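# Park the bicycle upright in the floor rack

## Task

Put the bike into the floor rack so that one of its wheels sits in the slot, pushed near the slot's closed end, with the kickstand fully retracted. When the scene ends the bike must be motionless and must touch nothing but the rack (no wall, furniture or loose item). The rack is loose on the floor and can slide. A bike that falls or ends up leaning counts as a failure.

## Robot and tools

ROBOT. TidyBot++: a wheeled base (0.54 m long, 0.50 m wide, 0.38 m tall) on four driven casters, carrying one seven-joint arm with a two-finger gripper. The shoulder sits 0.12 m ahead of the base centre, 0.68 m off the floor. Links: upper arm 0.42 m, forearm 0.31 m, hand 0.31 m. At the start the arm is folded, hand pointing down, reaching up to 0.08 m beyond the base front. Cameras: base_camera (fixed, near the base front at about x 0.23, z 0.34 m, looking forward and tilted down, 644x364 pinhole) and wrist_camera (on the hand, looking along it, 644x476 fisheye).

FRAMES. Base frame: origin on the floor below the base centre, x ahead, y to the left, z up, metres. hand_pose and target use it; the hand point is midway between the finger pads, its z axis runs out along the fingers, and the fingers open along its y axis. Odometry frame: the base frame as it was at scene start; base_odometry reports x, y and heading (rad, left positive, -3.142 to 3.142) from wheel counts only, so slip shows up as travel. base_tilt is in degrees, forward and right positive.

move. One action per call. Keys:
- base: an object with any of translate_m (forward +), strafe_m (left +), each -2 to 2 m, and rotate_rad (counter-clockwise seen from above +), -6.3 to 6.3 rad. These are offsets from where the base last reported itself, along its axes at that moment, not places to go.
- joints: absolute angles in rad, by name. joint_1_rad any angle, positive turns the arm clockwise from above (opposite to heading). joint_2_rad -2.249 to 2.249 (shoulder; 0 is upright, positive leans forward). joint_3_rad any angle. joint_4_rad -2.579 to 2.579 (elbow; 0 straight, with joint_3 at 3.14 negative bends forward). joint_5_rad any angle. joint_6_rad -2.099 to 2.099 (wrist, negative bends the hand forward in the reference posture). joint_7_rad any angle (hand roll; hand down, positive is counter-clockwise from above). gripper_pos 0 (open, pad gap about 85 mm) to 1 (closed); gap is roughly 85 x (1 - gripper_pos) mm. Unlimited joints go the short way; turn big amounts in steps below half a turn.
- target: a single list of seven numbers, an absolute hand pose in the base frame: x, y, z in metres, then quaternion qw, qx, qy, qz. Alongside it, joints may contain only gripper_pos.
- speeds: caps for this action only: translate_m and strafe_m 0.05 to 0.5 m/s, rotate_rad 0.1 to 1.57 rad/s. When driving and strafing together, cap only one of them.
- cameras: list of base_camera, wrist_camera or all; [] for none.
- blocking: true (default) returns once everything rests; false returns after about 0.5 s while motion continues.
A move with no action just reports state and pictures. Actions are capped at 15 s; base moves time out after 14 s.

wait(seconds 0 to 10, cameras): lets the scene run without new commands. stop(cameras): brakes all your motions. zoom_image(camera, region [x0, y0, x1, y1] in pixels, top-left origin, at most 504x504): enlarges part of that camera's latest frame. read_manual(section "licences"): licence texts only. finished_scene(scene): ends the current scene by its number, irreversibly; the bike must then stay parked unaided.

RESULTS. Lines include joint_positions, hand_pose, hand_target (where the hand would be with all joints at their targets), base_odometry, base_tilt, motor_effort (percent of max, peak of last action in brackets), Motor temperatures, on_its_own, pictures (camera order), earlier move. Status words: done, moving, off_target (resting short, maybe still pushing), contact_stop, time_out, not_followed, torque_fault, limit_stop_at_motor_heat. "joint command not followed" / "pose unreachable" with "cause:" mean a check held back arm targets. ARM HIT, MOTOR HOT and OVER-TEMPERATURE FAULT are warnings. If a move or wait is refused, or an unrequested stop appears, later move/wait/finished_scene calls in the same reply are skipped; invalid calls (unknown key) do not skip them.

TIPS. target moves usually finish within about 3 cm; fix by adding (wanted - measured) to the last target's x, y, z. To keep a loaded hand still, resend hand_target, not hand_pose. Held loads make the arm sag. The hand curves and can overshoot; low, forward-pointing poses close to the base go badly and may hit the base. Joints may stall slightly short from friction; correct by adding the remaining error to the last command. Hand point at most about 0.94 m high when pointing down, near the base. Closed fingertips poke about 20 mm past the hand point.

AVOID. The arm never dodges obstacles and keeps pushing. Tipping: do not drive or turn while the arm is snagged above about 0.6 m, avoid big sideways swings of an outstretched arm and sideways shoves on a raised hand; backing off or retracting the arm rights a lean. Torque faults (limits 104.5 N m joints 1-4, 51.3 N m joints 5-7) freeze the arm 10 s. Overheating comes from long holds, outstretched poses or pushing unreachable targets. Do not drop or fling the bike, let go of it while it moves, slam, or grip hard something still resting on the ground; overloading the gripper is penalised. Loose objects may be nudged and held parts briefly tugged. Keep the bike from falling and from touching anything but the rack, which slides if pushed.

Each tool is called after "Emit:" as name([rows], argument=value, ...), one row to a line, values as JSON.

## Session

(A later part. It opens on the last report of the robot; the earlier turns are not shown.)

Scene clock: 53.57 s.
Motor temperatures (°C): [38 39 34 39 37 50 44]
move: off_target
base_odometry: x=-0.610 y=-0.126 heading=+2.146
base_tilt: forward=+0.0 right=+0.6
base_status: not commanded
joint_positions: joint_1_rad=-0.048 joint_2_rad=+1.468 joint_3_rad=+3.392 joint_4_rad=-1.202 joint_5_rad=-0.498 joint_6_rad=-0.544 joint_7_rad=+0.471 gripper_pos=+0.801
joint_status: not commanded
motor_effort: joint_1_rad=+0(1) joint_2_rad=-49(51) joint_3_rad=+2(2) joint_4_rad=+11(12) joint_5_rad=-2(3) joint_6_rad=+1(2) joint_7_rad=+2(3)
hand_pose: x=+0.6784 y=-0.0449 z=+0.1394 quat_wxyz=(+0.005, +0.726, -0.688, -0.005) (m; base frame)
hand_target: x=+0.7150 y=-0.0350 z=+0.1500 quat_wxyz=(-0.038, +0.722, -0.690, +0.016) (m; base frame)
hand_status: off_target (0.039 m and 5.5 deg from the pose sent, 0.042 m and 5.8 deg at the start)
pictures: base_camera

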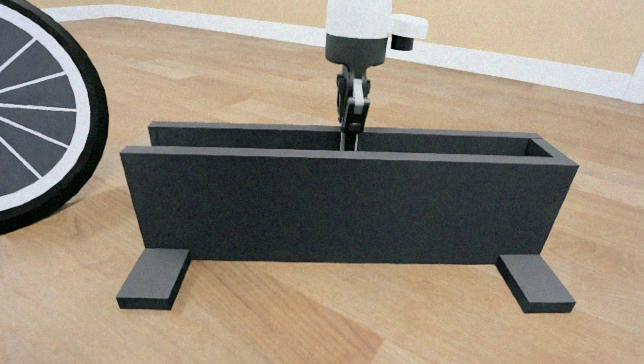

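Emit:
move(joints={"gripper_pos": 0.5}, cameras=[])

Emit:
move(target=[0.68, -0.04, 0.27, 0.0, 0.722, -0.690, 0.016], cameras=["base_camera"])

Emit:
move(base={"translate_m": -0.25, "strafe_m": 0.3}, joints={"joint_1_rad": 0, "joint_2_rad": 0.2, "joint_3_rad": 3.14, "joint_4_rad": -0.9, "joint_5_rad": 0, "joint_6_rad": -2.0, "joint_7_rad": 1.57})

Scene clock: 54.57 s.
Motor temperatures (°C): [38 39 34 39 37 50 44]
move: done
base_odometry: x=-0.610 y=-0.126 heading=+2.146
base_tilt: forward=+0.0 right=+0.6
base_status: not commanded
joint_positions: joint_1_rad=-0.046 joint_2_rad=+1.467 joint_3_rad=+3.385 joint_4_rad=-1.182 joint_5_rad=-0.498 joint_6_rad=-0.544 joint_7_rad=+0.481 gripper_pos=+0.500
joint_status: all done
motor_effort: joint_1_rad=+0(1) joint_2_rad=-47(51) joint_3_rad=+3(3) joint_4_rad=+9(11) joint_5_rad=-1(2) joint_6_rad=+0(1) joint_7_rad=+1(3)
hand_pose: x=+0.6902 y=-0.0403 z=+0.1426 quat_wxyz=(-0.005, +0.731, -0.683, +0.000) (m; base frame)
hand_target: x=+0.7150 y=-0.0350 z=+0.1500 quat_wxyz=(-0.038, +0.722, -0.690, +0.016) (m; base frame)
hand_status: not commanded
pictures: none
No camera images: "cameras" was empty.

Scene clock: 56.13 s.
Motor temperatures (°C): [38 39 34 39 37 50 44]
move: off_target
base_odometry: x=-0.610 y=-0.126 heading=+2.146
base_tilt: forward=+0.0 right=+0.6
base_status: not commanded
joint_positions: joint_1_rad=-0.099 joint_2_rad=+1.196 joint_3_rad=+3.440 joint_4_rad=-1.407 joint_5_rad=-0.498 joint_6_rad=-0.546 joint_7_rad=+0.481 gripper_pos=+0.500
joint_status: not commanded
motor_effort: joint_1_rad=+0(1) joint_2_rad=-44(48) joint_3_rad=+4(4) joint_4_rad=+9(9) joint_5_rad=+0(2) joint_6_rad=+0(1) joint_7_rad=+1(1)
hand_pose: x=+0.6933 y=-0.0442 z=+0.2644 quat_wxyz=(-0.011, +0.724, -0.689, +0.031) (m; base frame)
hand_target: x=+0.6800 y=-0.0400 z=+0.2700 quat_wxyz=(+0.000, +0.723, -0.691, +0.016) (m; base frame)
hand_status: off_target (0.015 m and 2.2 deg from the pose sent, 0.128 m and 2.4 deg at the start)
pictures: base_camera

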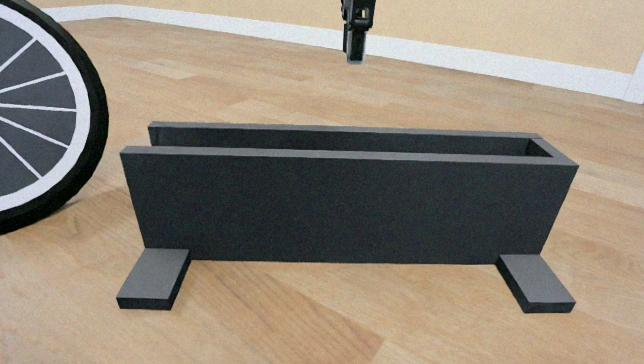

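Scene clock: 58.80 s.
Motor temperatures (°C): [38 39 34 39 37 50 44]
move: done
base_odometry: x=-0.726 y=-0.499 heading=+2.146
base_tilt: forward=+0.0 right=+0.6
base_status: done
joint_positions: joint_1_rad=-0.016 joint_2_rad=+0.213 joint_3_rad=+3.159 joint_4_rad=-0.906 joint_5_rad=-0.066 joint_6_rad=-1.947 joint_7_rad=+1.522 gripper_pos=+0.500
joint_status: all done
motor_effort: joint_1_rad=+0(3) joint_2_rad=-23(50) joint_3_rad=-1(4) joint_4_rad=+16(17) joint_5_rad=-1(4) joint_6_rad=+1(2) joint_7_rad=+1(1)
hand_pose: x=+0.5143 y=+0.0210 z=+0.9203 quat_wxyz=(-0.029, +0.999, -0.011, +0.037) (m; base frame)
hand_target: x=+0.4957 y=+0.0019 z=+0.9257 quat_wxyz=(+0.000, +1.000, +0.000, +0.021) (m; base frame)
hand_status: not commanded
pictures: base_camera, wrist_camera
camera_calibration:
wrist_camera: T_world_to_cam=[[-0.00688406, -0.999146, -0.0407305, 0.0555862], [-0.99941, 0.00824545, -0.0333515, 0.599186], [0.0336589, 0.0404769, -0.998613, 1.04261], [0, 0, 0, 1]] pos_world=[0.564122, 0.0083966, 1.06341]

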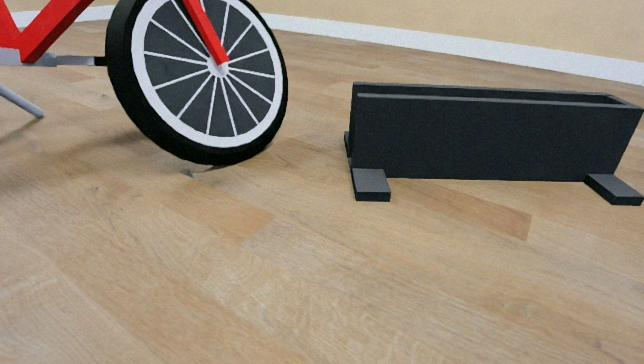

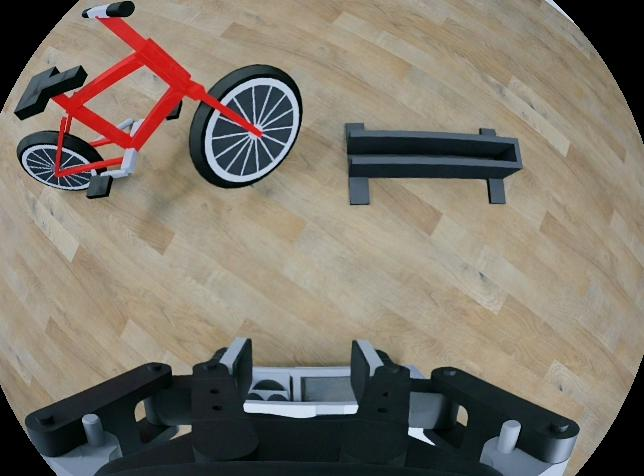

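Emit:
move(base={"strafe_m": 0.35, "translate_m": -0.1}, joints={"joint_1_rad": 0, "joint_2_rad": -0.3, "joint_3_rad": 3.14, "joint_4_rad": -2.3, "joint_5_rad": 0, "joint_6_rad": -0.3, "joint_7_rad": 1.57})

Scene clock: 62.80 s.
Motor temperatures (°C): [38 39 34 39 37 50 44]
move: done
base_odometry: x=-0.965 y=-0.773 heading=+2.147
base_tilt: forward=+0.0 right=+0.6
base_status: done
joint_positions: joint_1_rad=-0.007 joint_2_rad=-0.273 joint_3_rad=+3.147 joint_4_rad=-2.286 joint_5_rad=-0.059 joint_6_rad=-0.347 joint_7_rad=+1.524 gripper_pos=+0.500
joint_status: all done
motor_effort: joint_1_rad=+0(3) joint_2_rad=-8(27) joint_3_rad=+1(3) joint_4_rad=+19(21) joint_5_rad=-2(4) joint_6_rad=+6(7) joint_7_rad=+1(2)
hand_pose: x=+0.5090 y=+0.0084 z=+0.7315 quat_wxyz=(-0.030, +0.924, -0.043, +0.380) (m; base frame)
hand_target: x=+0.5126 y=+0.0020 z=+0.7455 quat_wxyz=(+0.000, +0.913, +0.000, +0.408) (m; base frame)
hand_status: not commanded
pictures: base_camera, wrist_camera
camera_calibration:
wrist_camera: T_world_to_cam=[[-0.05801, -0.996227, -0.0645433, 0.0786279], [-0.736957, 0.0863466, -0.670402, 0.919407], [0.673446, 0.00867569, -0.739186, 0.339538], [0, 0, 0, 1]] pos_world=[0.453464, -0.00400209, 0.872429]

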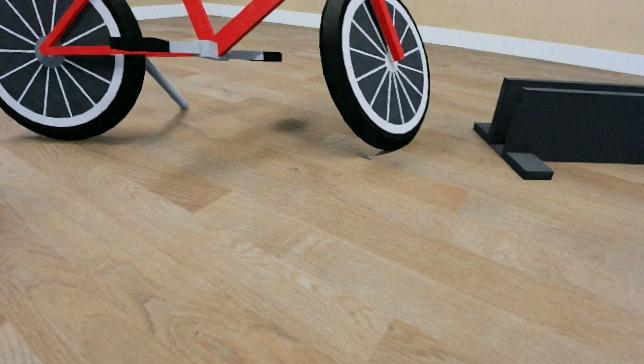

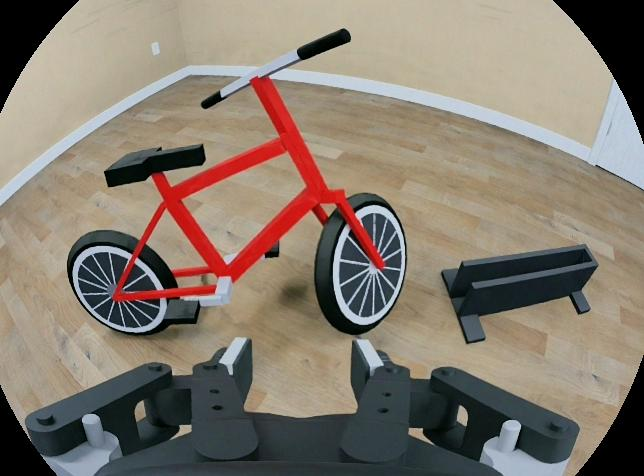

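Emit:
move(joints={"joint_1_rad": 0, "joint_2_rad": 0.2, "joint_3_rad": 3.14, "joint_4_rad": -0.9, "joint_5_rad": 0.06, "joint_6_rad": -1.7, "joint_7_rad": 1.6}, base={"translate_m": 0.15}, cameras=["wrist_camera", "base_camera"])

Scene clock: 66.83 s.
Motor temperatures (°C): [38 39 34 39 37 50 44]
move: done
base_odometry: x=-1.047 y=-0.648 heading=+2.147
base_tilt: forward=+0.0 right=+0.6
base_status: done
joint_positions: joint_1_rad=-0.007 joint_2_rad=+0.175 joint_3_rad=+3.147 joint_4_rad=-0.909 joint_5_rad=-0.005 joint_6_rad=-1.644 joint_7_rad=+1.553 gripper_pos=+0.500
joint_status: all done
motor_effort: joint_1_rad=+0(1) joint_2_rad=-23(23) joint_3_rad=+0(1) joint_4_rad=+17(22) joint_5_rad=-1(3) joint_6_rad=+4(8) joint_7_rad=+1(2)
hand_pose: x=+0.5952 y=+0.0043 z=+0.9582 quat_wxyz=(-0.004, +0.979, -0.007, +0.205) (m; base frame)
hand_target: x=+0.5868 y=-0.0165 z=+0.9439 quat_wxyz=(+0.031, +0.985, +0.006, +0.169) (m; base frame)
hand_status: not commanded
pictures: base_camera, wrist_camera
camera_calibration:
wrist_camera: T_world_to_cam=[[-0.00444246, -0.999927, 0.0112803, -0.0103139], [-0.931498, 0.0000349752, -0.363745, 0.957552], [0.363718, -0.0121235, -0.93143, 0.81782], [0, 0, 0, 1]] pos_world=[0.594457, -0.000431797, 1.11016]

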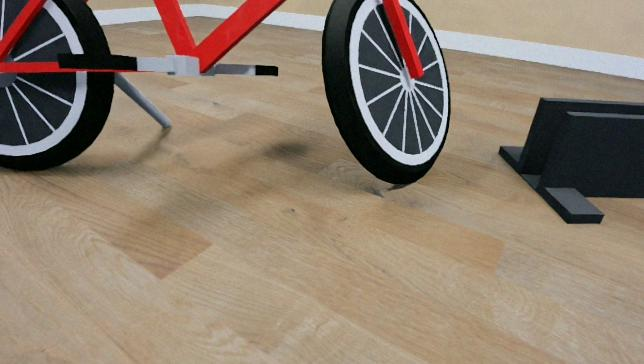

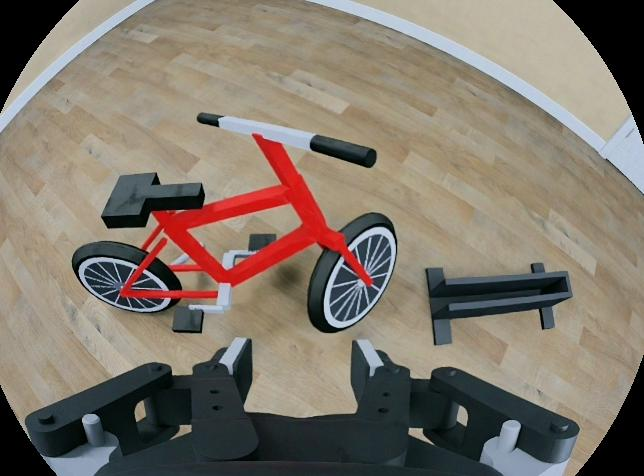

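Emit:
move(target=[0.62, 0.0, 0.88, 0, 0.899, 0.438, 0], joints={"gripper_pos": 0.0}, base={"translate_m": 0.2}, speeds={"translate_m": 0.2})

Scene clock: 70.03 s.
Motor temperatures (°C): [38 39 34 39 37 50 44]
move: off_target
base_odometry: x=-1.156 y=-0.480 heading=+2.147
base_tilt: forward=+0.0 right=+0.6
base_status: done
joint_positions: joint_1_rad=+0.007 joint_2_rad=+0.578 joint_3_rad=+3.086 joint_4_rad=-0.487 joint_5_rad=-0.005 joint_6_rad=-2.037 joint_7_rad=+2.413 gripper_pos=+0.000
joint_status: all done
motor_effort: joint_1_rad=+0(1) joint_2_rad=-35(40) joint_3_rad=-1(1) joint_4_rad=+15(17) joint_5_rad=-2(3) joint_6_rad=+0(4) joint_7_rad=+1(1)
hand_pose: x=+0.6351 y=+0.0173 z=+0.8766 quat_wxyz=(-0.008, +0.904, +0.428, +0.026) (m; base frame)
hand_target: x=+0.6200 y=+0.0000 z=+0.8800 quat_wxyz=(+0.000, +0.899, +0.438, +0.000) (m; base frame)
hand_status: off_target (0.023 m and 3.3 deg from the pose sent, 0.082 m and 57.5 deg at the start)
pictures: base_camera, wrist_camera
camera_calibration:
wrist_camera: T_world_to_cam=[[0.781678, -0.623149, 0.0257658, -0.514728], [-0.623073, -0.782074, -0.0118861, 0.47428], [0.0275576, -0.00676288, -0.999597, 1.00057], [0, 0, 0, 1]] pos_world=[0.67029, 0.0569362, 1.01907]

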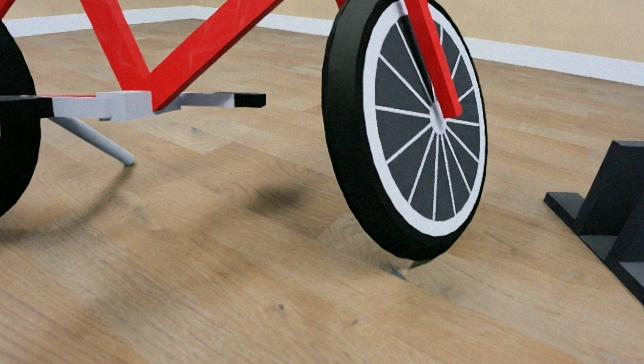

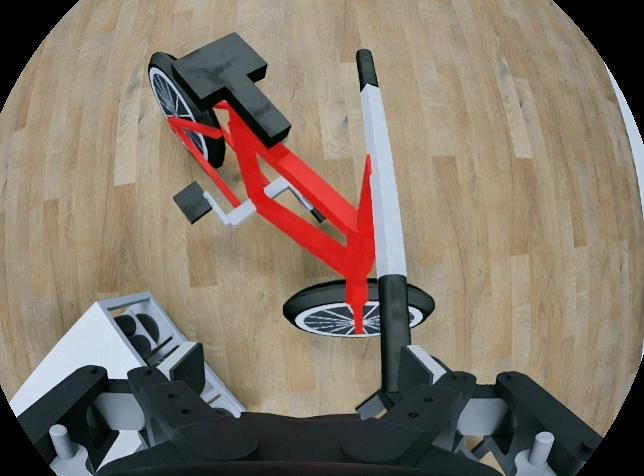

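Emit:
move(target=[0.715, -0.0, 0.775, 0.008, 0.897, 0.442, -0.02])

Scene clock: 71.83 s.
Motor temperatures (°C): [38 39 34 39 37 50 44]
move: off_target
base_odometry: x=-1.156 y=-0.480 heading=+2.147
base_tilt: forward=+0.0 right=+0.6
base_status: not commanded
joint_positions: joint_1_rad=+0.004 joint_2_rad=+0.864 joint_3_rad=+3.114 joint_4_rad=-0.298 joint_5_rad=-0.005 joint_6_rad=-2.038 joint_7_rad=+2.439 gripper_pos=+0.000
joint_status: not commanded
motor_effort: joint_1_rad=+0(1) joint_2_rad=-44(48) joint_3_rad=-1(2) joint_4_rad=+15(16) joint_5_rad=-2(3) joint_6_rad=+0(1) joint_7_rad=+1(1)
hand_pose: x=+0.7090 y=+0.0091 z=+0.7700 quat_wxyz=(-0.023, +0.903, +0.428, -0.021) (m; base frame)
hand_target: x=+0.7150 y=+0.0000 z=+0.7750 quat_wxyz=(+0.008, +0.897, +0.442, -0.020) (m; base frame)
hand_status: off_target (0.012 m and 4.0 deg from the pose sent, 0.130 m and 5.8 deg at the start)
pictures: base_camera, wrist_camera
camera_calibration:
wrist_camera: T_world_to_cam=[[0.782308, -0.621428, -0.0426872, -0.522628], [-0.619011, -0.783244, 0.057915, 0.456048], [-0.0694245, -0.0188835, -0.997408, 0.959138], [0, 0, 0, 1]] pos_world=[0.757742, 0.0505333, 0.90793]

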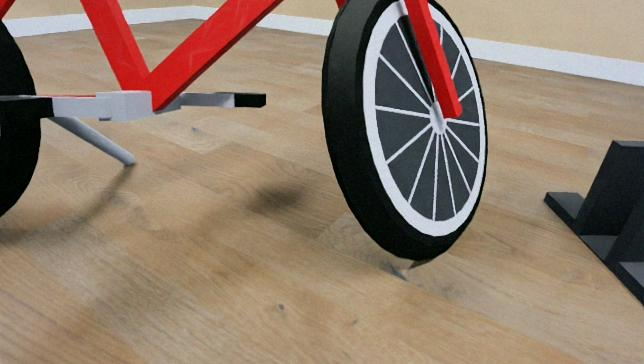

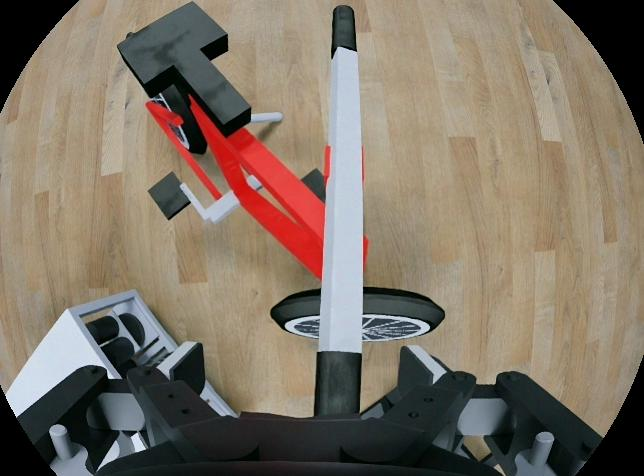

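Emit:
move(target=[0.732, -0.012, 0.70, 0.025, 0.897, 0.442, 0.0])

Scene clock: 73.83 s.
Motor temperatures (°C): [38 39 34 39 37 50 44]
move: off_target
base_odometry: x=-1.156 y=-0.480 heading=+2.147
base_tilt: forward=+0.0 right=+0.6
base_status: not commanded
joint_positions: joint_1_rad=+0.008 joint_2_rad=+0.805 joint_3_rad=+3.083 joint_4_rad=-0.698 joint_5_rad=+0.034 joint_6_rad=-1.689 joint_7_rad=+2.439 gripper_pos=+0.000
joint_status: not commanded
motor_effort: joint_1_rad=+0(1) joint_2_rad=-44(45) joint_3_rad=-1(2) joint_4_rad=+16(17) joint_5_rad=-1(3) joint_6_rad=+0(1) joint_7_rad=+1(1)
hand_pose: x=+0.7196 y=+0.0104 z=+0.6846 quat_wxyz=(-0.014, +0.900, +0.434, -0.021) (m; base frame)
hand_target: x=+0.7320 y=-0.0120 z=+0.7000 quat_wxyz=(+0.025, +0.897, +0.442, +0.000) (m; base frame)
hand_status: off_target (0.030 m and 5.2 deg from the pose sent, 0.077 m and 6.3 deg at the start)
pictures: base_camera, wrist_camera
camera_calibration:
wrist_camera: T_world_to_cam=[[0.791508, -0.610591, -0.0263617, -0.55164], [-0.608081, -0.791112, 0.0661746, 0.455119], [-0.0612607, -0.0363476, -0.99746, 0.869093], [0, 0, 0, 1]] pos_world=[0.766618, 0.0548137, 0.822226]

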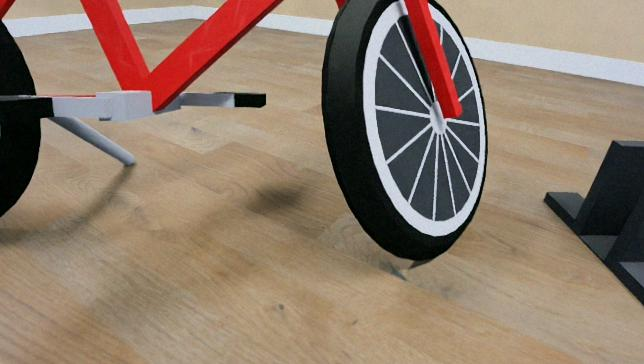

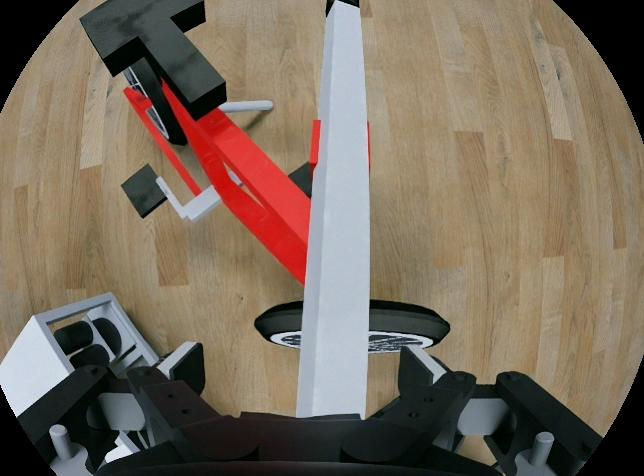

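Emit:
move(target=[0.739, -0.018, 0.703, 0.035, 0.897, 0.442, 0.015], cameras=[])

Emit:
move(joints={"gripper_pos": 1.0})

Scene clock: 74.60 s.
Motor temperatures (°C): [38 39 34 39 37 50 44]
move: off_target
base_odometry: x=-1.156 y=-0.480 heading=+2.147
base_tilt: forward=+0.0 right=+0.6
base_status: not commanded
joint_positions: joint_1_rad=+0.018 joint_2_rad=+0.790 joint_3_rad=+3.082 joint_4_rad=-0.721 joint_5_rad=+0.039 joint_6_rad=-1.641 joint_7_rad=+2.439 gripper_pos=+0.000
joint_status: not commanded
motor_effort: joint_1_rad=+0(1) joint_2_rad=-44(45) joint_3_rad=-1(2) joint_4_rad=+17(17) joint_5_rad=-1(2) joint_6_rad=+0(0) joint_7_rad=+0(1)
hand_pose: x=+0.7281 y=+0.0036 z=+0.6861 quat_wxyz=(-0.004, +0.903, +0.430, -0.004) (m; base frame)
hand_target: x=+0.7390 y=-0.0180 z=+0.7030 quat_wxyz=(+0.035, +0.896, +0.442, +0.015) (m; base frame)
hand_status: off_target (0.030 m and 5.1 deg from the pose sent, 0.039 m and 7.0 deg at the start)
pictures: none
No camera images: "cameras" was empty.

Scene clock: 75.70 s.
Motor temperatures (°C): [38 39 34 39 37 50 44]
move: off_target
base_odometry: x=-1.156 y=-0.480 heading=+2.147
base_tilt: forward=+0.0 right=+0.6
base_status: not commanded
joint_positions: joint_1_rad=+0.020 joint_2_rad=+0.790 joint_3_rad=+3.080 joint_4_rad=-0.722 joint_5_rad=+0.039 joint_6_rad=-1.641 joint_7_rad=+2.439 gripper_pos=+0.776
joint_status: gripper_pos off_target (ended at +0.776, target +1.000)
motor_effort: joint_1_rad=-1(1) joint_2_rad=-43(44) joint_3_rad=-1(2) joint_4_rad=+17(18) joint_5_rad=+1(2) joint_6_rad=+2(4) joint_7_rad=+3(3)
hand_pose: x=+0.7279 y=+0.0032 z=+0.6863 quat_wxyz=(-0.004, +0.903, +0.430, -0.003) (m; base frame)
hand_target: x=+0.7390 y=-0.0180 z=+0.7030 quat_wxyz=(+0.035, +0.896, +0.442, +0.015) (m; base frame)
hand_status: not commanded
pictures: base_camera, wrist_camera
camera_calibration:
wrist_camera: T_world_to_cam=[[0.785854, -0.618371, 0.00719056, -0.581461], [-0.618045, -0.784934, 0.0435799, 0.477099], [-0.0213044, -0.0386915, -0.999024, 0.843031], [0, 0, 0, 1]] pos_world=[0.769772, 0.0475504, 0.825598]

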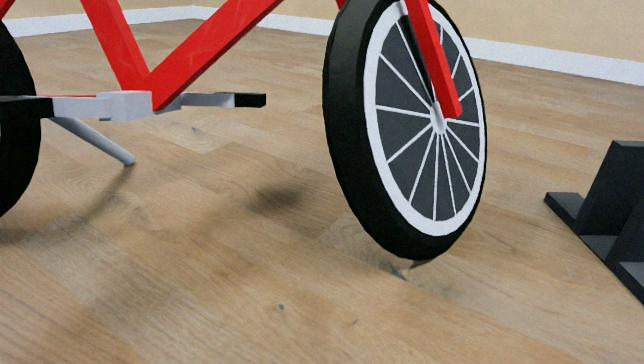

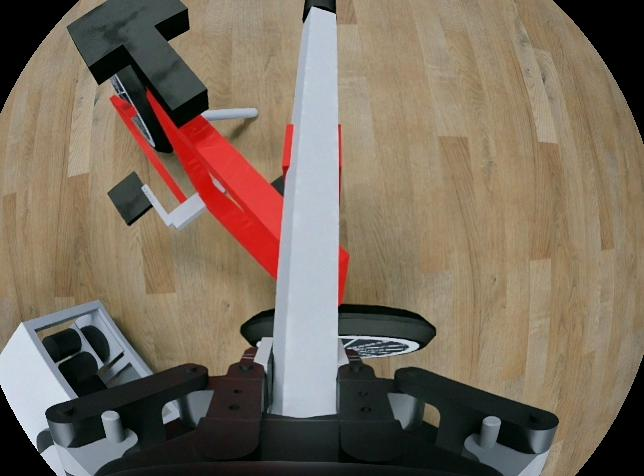

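Emit:
move(target=[0.665, 0.002, 0.705, 0.02, 0.948, 0.316, 0.01], cameras=["base_camera"])

Scene clock: 77.90 s.
Motor temperatures (°C): [38 40 34 39 37 50 44]
move: off_target
base_odometry: x=-1.156 y=-0.480 heading=+2.147
base_tilt: forward=+0.0 right=+0.6
base_status: not commanded
joint_positions: joint_1_rad=+0.004 joint_2_rad=+0.602 joint_3_rad=+3.064 joint_4_rad=-1.062 joint_5_rad=+0.039 joint_6_rad=-1.500 joint_7_rad=+2.212 gripper_pos=+0.790
joint_status: not commanded
motor_effort: joint_1_rad=+4(5) joint_2_rad=-41(45) joint_3_rad=+3(4) joint_4_rad=+15(17) joint_5_rad=+4(6) joint_6_rad=-3(5) joint_7_rad=+1(3)
hand_pose: x=+0.6623 y=+0.0217 z=+0.6891 quat_wxyz=(-0.005, +0.938, +0.345, -0.009) (m; base frame)
hand_target: x=+0.6650 y=+0.0020 z=+0.7050 quat_wxyz=(+0.020, +0.948, +0.316, +0.010) (m; base frame)
hand_status: off_target (0.025 m and 5.1 deg from the pose sent, 0.066 m and 14.4 deg at the start)
pictures: base_camera

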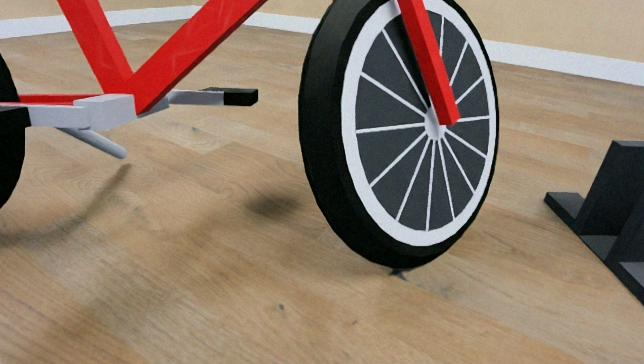

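Working well. Continue.

Emit:
move(target=[0.60, 0.02, 0.70, 0.015, 0.985, 0.165, 0.01], cameras=["base_camera"])

Emit:
move(target=[0.55, 0.04, 0.69, 0.01, 0.999, 0.04, 0.01])

Scene clock: 79.60 s.
Motor temperatures (°C): [38 40 34 39 37 50 44]
move: off_target
base_odometry: x=-1.156 y=-0.480 heading=+2.147
base_tilt: forward=+0.0 right=+0.6
base_status: not commanded
joint_positions: joint_1_rad=-0.035 joint_2_rad=+0.450 joint_3_rad=+3.078 joint_4_rad=-1.331 joint_5_rad=+0.039 joint_6_rad=-1.386 joint_7_rad=+1.888 gripper_pos=+0.803
joint_status: not commanded
motor_effort: joint_1_rad=+2(5) joint_2_rad=-36(41) joint_3_rad=+2(3) joint_4_rad=+15(16) joint_5_rad=+4(5) joint_6_rad=-5(5) joint_7_rad=-1(1)
hand_pose: x=+0.6001 y=+0.0338 z=+0.6846 quat_wxyz=(+0.004, +0.978, +0.207, -0.012) (m; base frame)
hand_target: x=+0.6000 y=+0.0200 z=+0.7000 quat_wxyz=(+0.015, +0.986, +0.165, +0.010) (m; base frame)
hand_status: off_target (0.021 m and 5.7 deg from the pose sent, 0.063 m and 21.6 deg at the start)
pictures: base_camera

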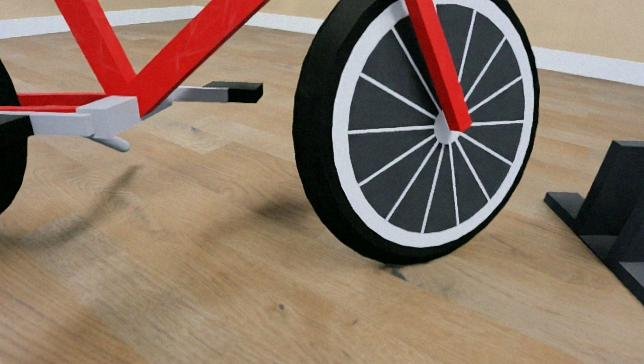

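Scene clock: 81.07 s.
Motor temperatures (°C): [38 40 34 39 37 50 44]
move: off_target
base_odometry: x=-1.156 y=-0.480 heading=+2.147
base_tilt: forward=+0.0 right=+0.6
base_status: not commanded
joint_positions: joint_1_rad=-0.095 joint_2_rad=+0.343 joint_3_rad=+3.111 joint_4_rad=-1.525 joint_5_rad=+0.039 joint_6_rad=-1.308 joint_7_rad=+1.602 gripper_pos=+0.806
joint_status: not commanded
motor_effort: joint_1_rad=+2(2) joint_2_rad=-32(36) joint_3_rad=+1(3) joint_4_rad=+16(16) joint_5_rad=+0(4) joint_6_rad=-5(7) joint_7_rad=-1(1)
hand_pose: x=+0.5481 y=+0.0432 z=+0.6751 quat_wxyz=(+0.014, +0.996, +0.083, -0.016) (m; base frame)
hand_target: x=+0.5500 y=+0.0400 z=+0.6900 quat_wxyz=(+0.010, +0.999, +0.040, +0.010) (m; base frame)
hand_status: off_target (0.015 m and 5.8 deg from the pose sent, 0.051 m and 19.5 deg at the start)
pictures: base_camera, wrist_camera
camera_calibration:
wrist_camera: T_world_to_cam=[[0.180874, -0.982571, 0.0428776, -0.0921095], [-0.98117, -0.177269, 0.0766897, 0.548313], [-0.0677522, -0.0559414, -0.996133, 0.853796], [0, 0, 0, 1]] pos_world=[0.612495, 0.0544574, 0.812393]

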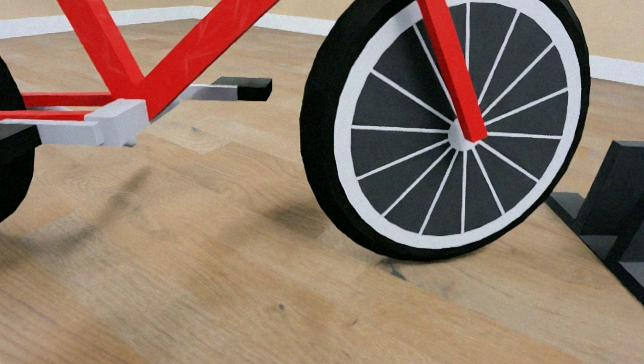

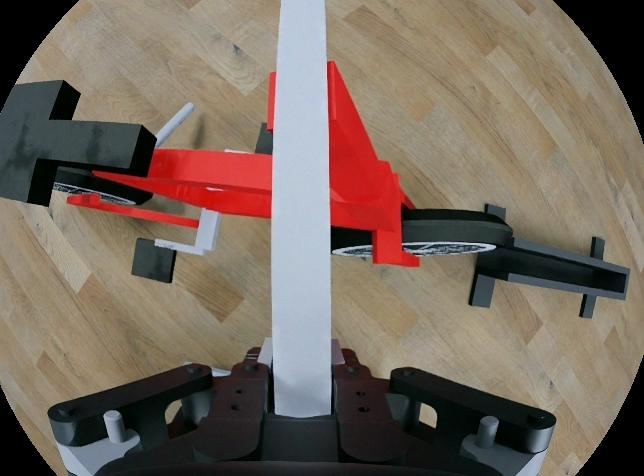

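Emit:
move(target=[0.515, 0.06, 0.68, 0.005, 0.997, -0.07, 0.015])

Scene clock: 82.43 s.
Motor temperatures (°C): [38 40 34 39 37 50 44]
move: off_target
base_odometry: x=-1.156 y=-0.480 heading=+2.147
base_tilt: forward=+0.0 right=+0.6
base_status: not commanded
joint_positions: joint_1_rad=-0.150 joint_2_rad=+0.273 joint_3_rad=+3.118 joint_4_rad=-1.667 joint_5_rad=+0.039 joint_6_rad=-1.243 joint_7_rad=+1.327 gripper_pos=+0.806
joint_status: not commanded
motor_effort: joint_1_rad=+1(2) joint_2_rad=-29(33) joint_3_rad=+1(2) joint_4_rad=+17(18) joint_5_rad=+0(3) joint_6_rad=-4(6) joint_7_rad=-1(2)
hand_pose: x=+0.5087 y=+0.0578 z=+0.6628 quat_wxyz=(+0.019, +0.999, -0.029, -0.017) (m; base frame)
hand_target: x=+0.5150 y=+0.0600 z=+0.6800 quat_wxyz=(+0.005, +0.997, -0.070, +0.015) (m; base frame)
hand_status: off_target (0.018 m and 6.2 deg from the pose sent, 0.037 m and 17.9 deg at the start)
pictures: base_camera, wrist_camera
camera_calibration:
wrist_camera: T_world_to_cam=[[-0.0413796, -0.997567, 0.0561048, 0.0350221], [-0.996205, 0.0454963, 0.0742012, 0.509568], [-0.0765732, -0.0528215, -0.995664, 0.843655], [0, 0, 0, 1]] pos_world=[0.573685, 0.0563165, 0.800221]

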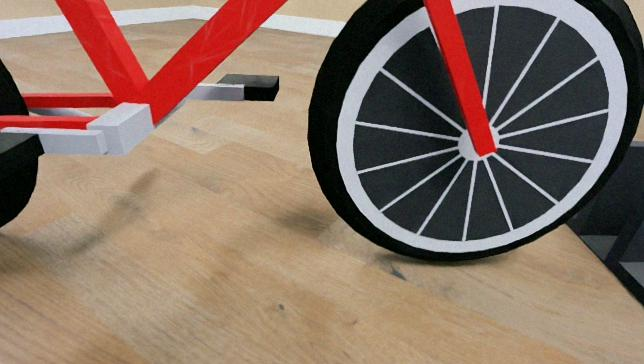

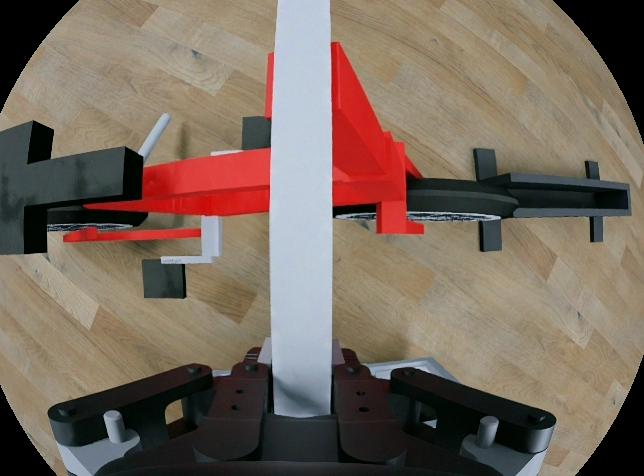

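Emit:
move(cameras=["all"])

Emit:
zoom_image(camera="wrist_camera", region=[420, 130, 644, 280])

Scene clock: 83.00 s.
Motor temperatures (°C): [38 40 34 39 37 50 44]
base_odometry: x=-1.156 y=-0.480 heading=+2.147
base_tilt: forward=+0.0 right=+0.6
base_status: not commanded
joint_positions: joint_1_rad=-0.150 joint_2_rad=+0.273 joint_3_rad=+3.118 joint_4_rad=-1.667 joint_5_rad=+0.039 joint_6_rad=-1.243 joint_7_rad=+1.326 gripper_pos=+0.806
joint_status: not commanded
motor_effort: joint_1_rad=+1(2) joint_2_rad=-30(33) joint_3_rad=+1(2) joint_4_rad=+17(18) joint_5_rad=+0(3) joint_6_rad=-4(6) joint_7_rad=-1(2)
hand_pose: x=+0.5087 y=+0.0578 z=+0.6628 quat_wxyz=(+0.019, +0.999, -0.029, -0.017) (m; base frame)
hand_target: x=+0.5150 y=+0.0600 z=+0.6800 quat_wxyz=(+0.005, +0.997, -0.070, +0.015) (m; base frame)
hand_status: off_target (0.018 m and 6.1 deg from the pose sent, 0.037 m and 17.9 deg at the start)
pictures: base_camera, wrist_camera
camera_calibration:
wrist_camera: T_world_to_cam=[[-0.0420482, -0.997538, 0.056127, 0.0353458], [-0.996176, 0.0461643, 0.0741754, 0.509532], [-0.0765838, -0.0527934, -0.995664, 0.843659], [0, 0, 0, 1]] pos_world=[0.57368, 0.0562763, 0.800223]

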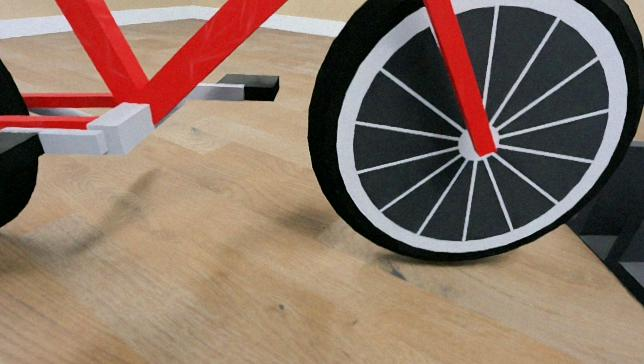

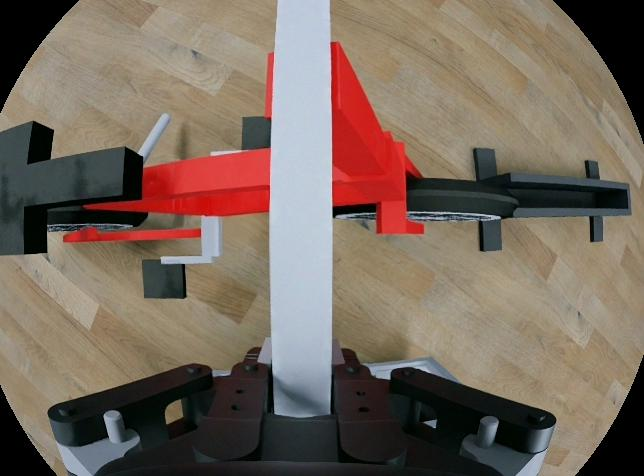

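Scaled by 2.250.

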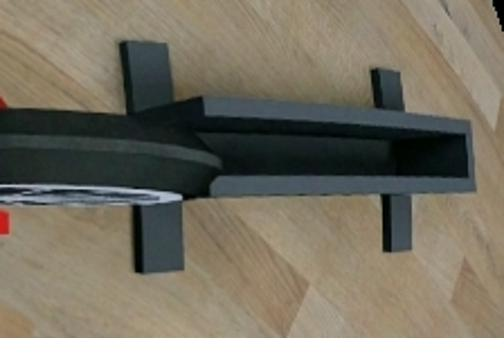

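Emit:
move(base={"strafe_m": -0.06}, speeds={"strafe_m": 0.06}, cameras=["wrist_camera"])

Emit:
zoom_image(camera="wrist_camera", region=[420, 130, 644, 280])

Scene clock: 84.77 s.
Motor temperatures (°C): [38 40 34 39 37 50 44]
move: done
base_odometry: x=-1.106 y=-0.447 heading=+2.147
base_tilt: forward=+0.0 right=+0.6
base_status: done
joint_positions: joint_1_rad=-0.160 joint_2_rad=+0.272 joint_3_rad=+3.130 joint_4_rad=-1.668 joint_5_rad=+0.039 joint_6_rad=-1.242 joint_7_rad=+1.320 gripper_pos=+0.806
joint_status: not commanded
motor_effort: joint_1_rad=+1(4) joint_2_rad=-30(31) joint_3_rad=+0(3) joint_4_rad=+17(18) joint_5_rad=+0(4) joint_6_rad=-4(4) joint_7_rad=-1(2)
hand_pose: x=+0.5085 y=+0.0569 z=+0.6628 quat_wxyz=(+0.021, +0.999, -0.033, -0.016) (m; base frame)
hand_target: x=+0.5150 y=+0.0600 z=+0.6800 quat_wxyz=(+0.005, +0.997, -0.070, +0.015) (m; base frame)
hand_status: not commanded
pictures: wrist_camera
camera_calibration:
wrist_camera: T_world_to_cam=[[-0.049881, -0.996993, 0.0592974, 0.0363203], [-0.995879, 0.0541522, 0.0727515, 0.509673], [-0.0757439, -0.0554241, -0.995586, 0.843322], [0, 0, 0, 1]] pos_world=[0.57326, 0.0553516, 0.800367]

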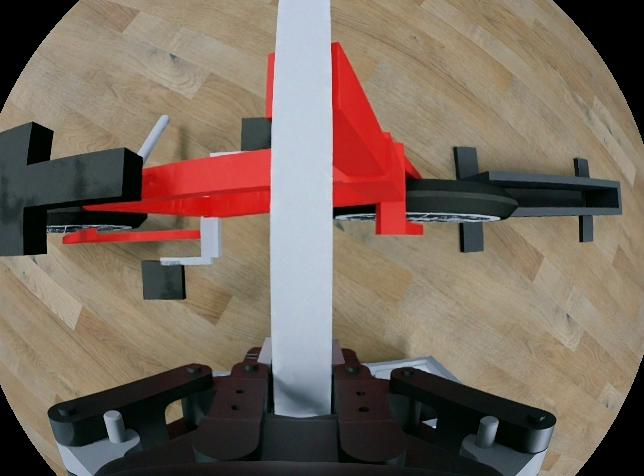

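Scaled by 2.250.

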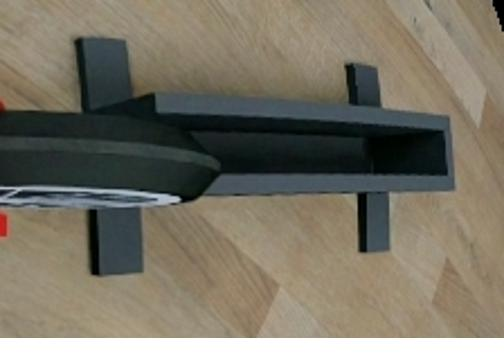

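Emit:
move(target=[0.522, 0.06, 0.68, 0.005, 0.997, -0.07, 0.015], base={"strafe_m": -0.08}, speeds={"strafe_m": 0.06}, cameras=["wrist_camera", "base_camera"])

Emit:
zoom_image(camera="wrist_camera", region=[420, 130, 644, 280])

Scene clock: 86.83 s.
Motor temperatures (°C): [38 40 34 39 37 50 44]
move: off_target
base_odometry: x=-1.039 y=-0.403 heading=+2.148
base_tilt: forward=+0.0 right=+0.6
base_status: done
joint_positions: joint_1_rad=-0.176 joint_2_rad=+0.275 joint_3_rad=+3.127 joint_4_rad=-1.659 joint_5_rad=+0.023 joint_6_rad=-1.242 joint_7_rad=+1.320 gripper_pos=+0.806
joint_status: not commanded
motor_effort: joint_1_rad=+2(9) joint_2_rad=-34(36) joint_3_rad=+1(9) joint_4_rad=+19(21) joint_5_rad=-2(8) joint_6_rad=-4(5) joint_7_rad=-3(3)
hand_pose: x=+0.5102 y=+0.0699 z=+0.6642 quat_wxyz=(+0.012, +0.999, -0.026, -0.015) (m; base frame)
hand_target: x=+0.5220 y=+0.0600 z=+0.6800 quat_wxyz=(+0.005, +0.997, -0.070, +0.015) (m; base frame)
hand_status: off_target (0.022 m and 6.1 deg from the pose sent, 0.022 m and 5.8 deg at the start)
pictures: base_camera, wrist_camera
camera_calibration:
wrist_camera: T_world_to_cam=[[-0.0364708, -0.998437, 0.0423375, 0.0538118], [-0.996776, 0.0393743, 0.069904, 0.51404], [-0.0714618, -0.0396515, -0.996655, 0.842951], [0, 0, 0, 1]] pos_world=[0.574584, 0.0669121, 0.80192]

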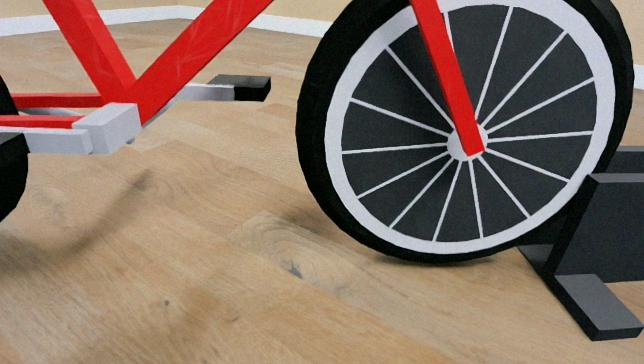

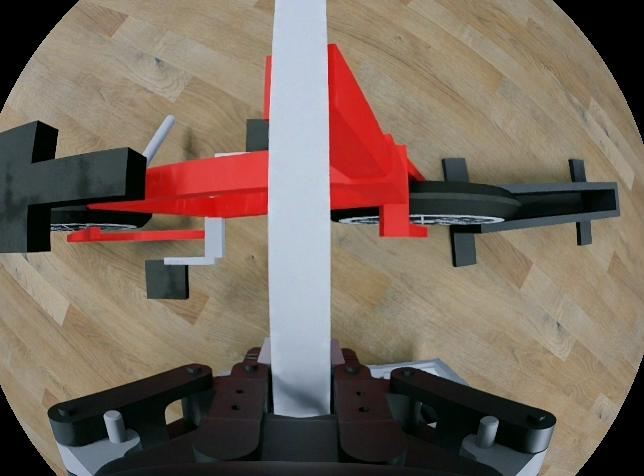

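Scaled by 2.250.

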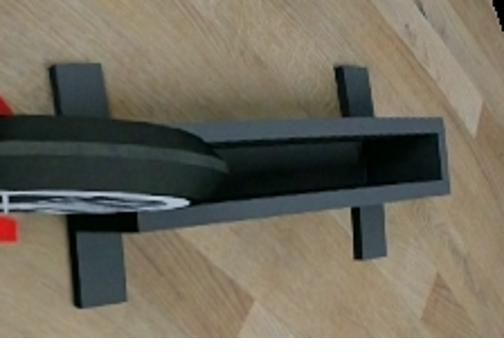

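Emit:
move(target=[0.524, 0.055, 0.68, 0.005, 0.9985, -0.045, 0.015], base={"strafe_m": -0.08}, speeds={"strafe_m": 0.06}, cameras=["wrist_camera", "base_camera"])

Emit:
zoom_image(camera="wrist_camera", region=[420, 130, 644, 280])

Scene clock: 89.07 s.
Motor temperatures (°C): [38 40 34 39 37 50 44]
move: off_target
base_odometry: x=-0.972 y=-0.359 heading=+2.148
base_tilt: forward=+0.0 right=+0.6
base_status: done
joint_positions: joint_1_rad=-0.157 joint_2_rad=+0.275 joint_3_rad=+3.129 joint_4_rad=-1.657 joint_5_rad=+0.022 joint_6_rad=-1.242 joint_7_rad=+1.343 gripper_pos=+0.806
joint_status: not commanded
motor_effort: joint_1_rad=+2(8) joint_2_rad=-32(34) joint_3_rad=+2(7) joint_4_rad=+18(20) joint_5_rad=-1(5) joint_6_rad=-2(5) joint_7_rad=-3(3)
hand_pose: x=+0.5124 y=+0.0621 z=+0.6646 quat_wxyz=(+0.012, +1.000, -0.025, -0.014) (m; base frame)
hand_target: x=+0.5240 y=+0.0550 z=+0.6800 quat_wxyz=(+0.005, +0.999, -0.045, +0.015) (m; base frame)
hand_status: off_target (0.021 m and 4.1 deg from the pose sent, 0.026 m and 4.1 deg at the start)
pictures: base_camera, wrist_camera
camera_calibration:
wrist_camera: T_world_to_cam=[[-0.0348878, -0.998556, 0.0408412, 0.0462918], [-0.996912, 0.0376487, 0.0689064, 0.517266], [-0.0703446, -0.0383111, -0.996787, 0.842661], [0, 0, 0, 1]] pos_world=[0.576561, 0.0590338, 0.80242]

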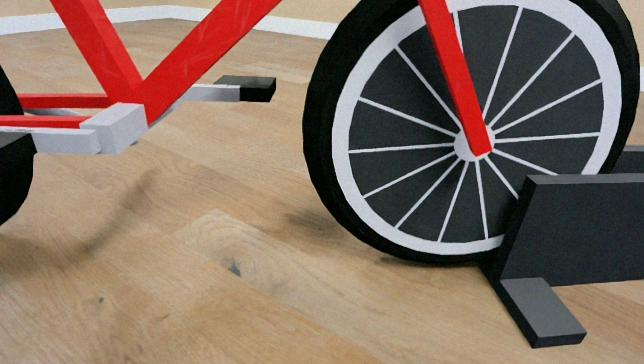

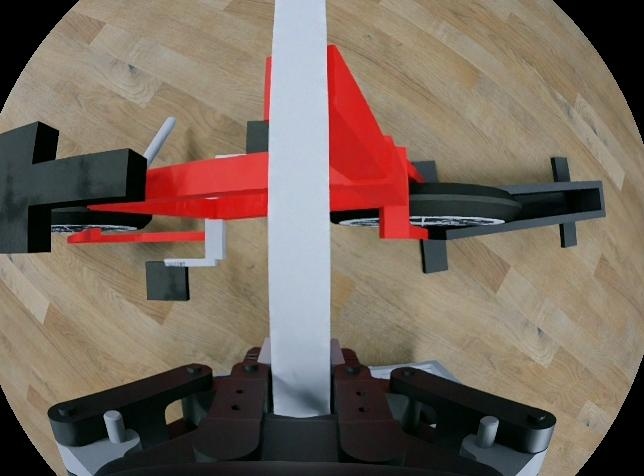

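Scaled by 2.250.

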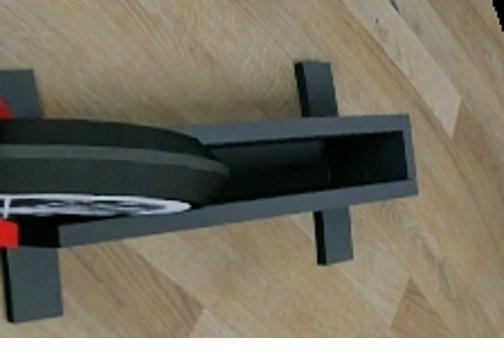

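Emit:
move(target=[0.524, 0.055, 0.68, 0.005, 0.9998, -0.01, 0.015], base={"strafe_m": -0.1}, speeds={"strafe_m": 0.06}, cameras=["wrist_camera", "base_camera"])

Emit:
zoom_image(camera="wrist_camera", region=[420, 130, 644, 280])

Scene clock: 91.37 s.
Motor temperatures (°C): [38 40 34 39 37 50 44]
move: off_target
base_odometry: x=-0.888 y=-0.305 heading=+2.148
base_tilt: forward=+0.0 right=+0.6
base_status: done
joint_positions: joint_1_rad=-0.151 joint_2_rad=+0.270 joint_3_rad=+3.117 joint_4_rad=-1.651 joint_5_rad=+0.022 joint_6_rad=-1.242 joint_7_rad=+1.387 gripper_pos=+0.806
joint_status: not commanded
motor_effort: joint_1_rad=+3(6) joint_2_rad=-26(32) joint_3_rad=+2(6) joint_4_rad=+16(19) joint_5_rad=-1(4) joint_6_rad=+1(3) joint_7_rad=-3(3)
hand_pose: x=+0.5147 y=+0.0648 z=+0.6683 quat_wxyz=(+0.009, +1.000, -0.001, -0.009) (m; base frame)
hand_target: x=+0.5240 y=+0.0550 z=+0.6800 quat_wxyz=(+0.005, +1.000, -0.010, +0.015) (m; base frame)
hand_status: off_target (0.018 m and 3.0 deg from the pose sent, 0.021 m and 3.8 deg at the start)
pictures: base_camera, wrist_camera
camera_calibration:
wrist_camera: T_world_to_cam=[[0.0137065, -0.999301, 0.0347724, 0.0279903], [-0.998158, -0.0116186, 0.059552, 0.529285], [-0.0591064, -0.0355246, -0.997619, 0.841188], [0, 0, 0, 1]] pos_world=[0.577645, 0.0640031, 0.806692]

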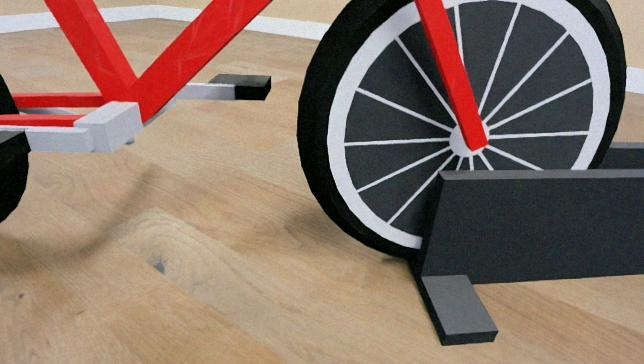

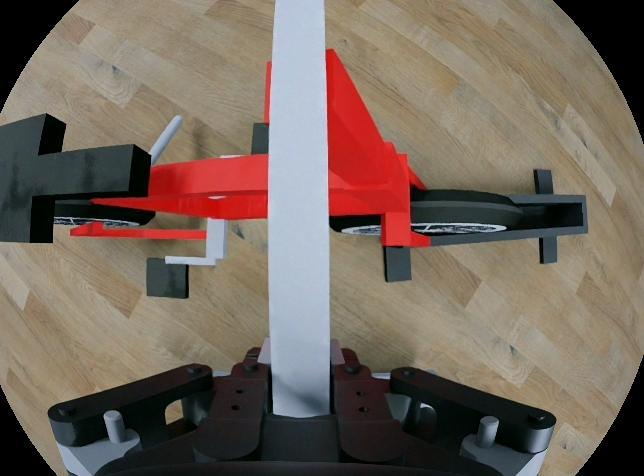

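Scaled by 2.250.

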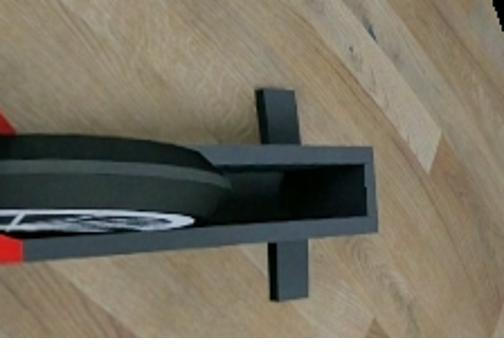

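Emit:
move(base={"strafe_m": -0.09}, speeds={"strafe_m": 0.06}, cameras=["wrist_camera", "base_camera"])

Emit:
zoom_image(camera="wrist_camera", region=[420, 130, 644, 280])

Scene clock: 93.50 s.
Motor temperatures (°C): [38 40 34 39 37 50 44]
move: done
base_odometry: x=-0.813 y=-0.256 heading=+2.148
base_tilt: forward=+0.0 right=+0.6
base_status: done
joint_positions: joint_1_rad=-0.156 joint_2_rad=+0.270 joint_3_rad=+3.113 joint_4_rad=-1.648 joint_5_rad=+0.022 joint_6_rad=-1.242 joint_7_rad=+1.397 gripper_pos=+0.806
joint_status: not commanded
motor_effort: joint_1_rad=+3(7) joint_2_rad=-28(28) joint_3_rad=+3(7) joint_4_rad=+16(17) joint_5_rad=-3(5) joint_6_rad=-1(2) joint_7_rad=-4(5)
hand_pose: x=+0.5150 y=+0.0685 z=+0.6691 quat_wxyz=(+0.008, +1.000, +0.008, -0.008) (m; base frame)
hand_target: x=+0.5240 y=+0.0550 z=+0.6800 quat_wxyz=(+0.005, +1.000, -0.010, +0.015) (m; base frame)
hand_status: not commanded
pictures: base_camera, wrist_camera
camera_calibration:
wrist_camera: T_world_to_cam=[[0.0321303, -0.998942, 0.0329028, 0.0234372], [-0.997903, -0.0302111, 0.0572526, 0.532321], [-0.056198, -0.0346733, -0.997817, 0.840734], [0, 0, 0, 1]] pos_world=[0.577699, 0.0686454, 0.807652]

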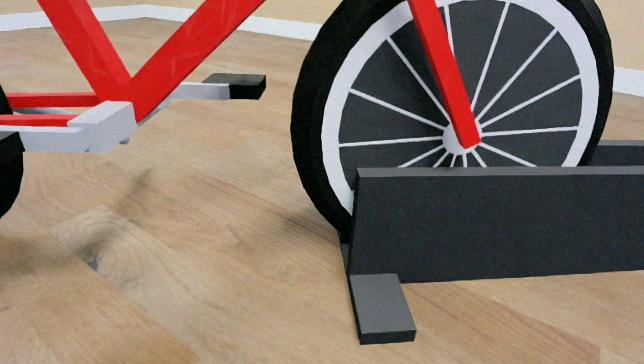

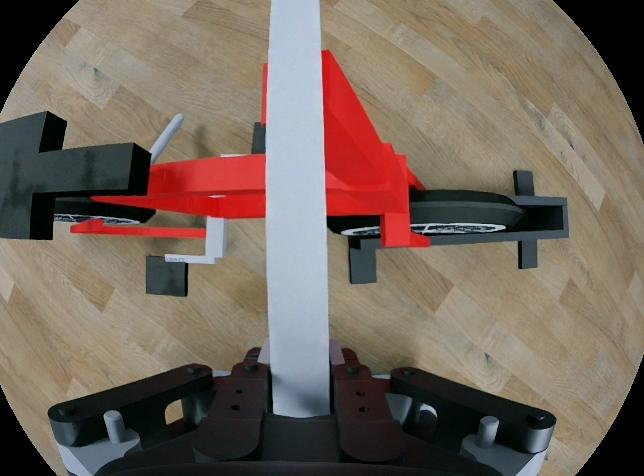

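Scaled by 2.250.

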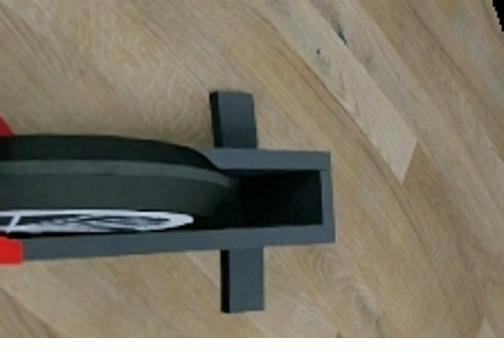

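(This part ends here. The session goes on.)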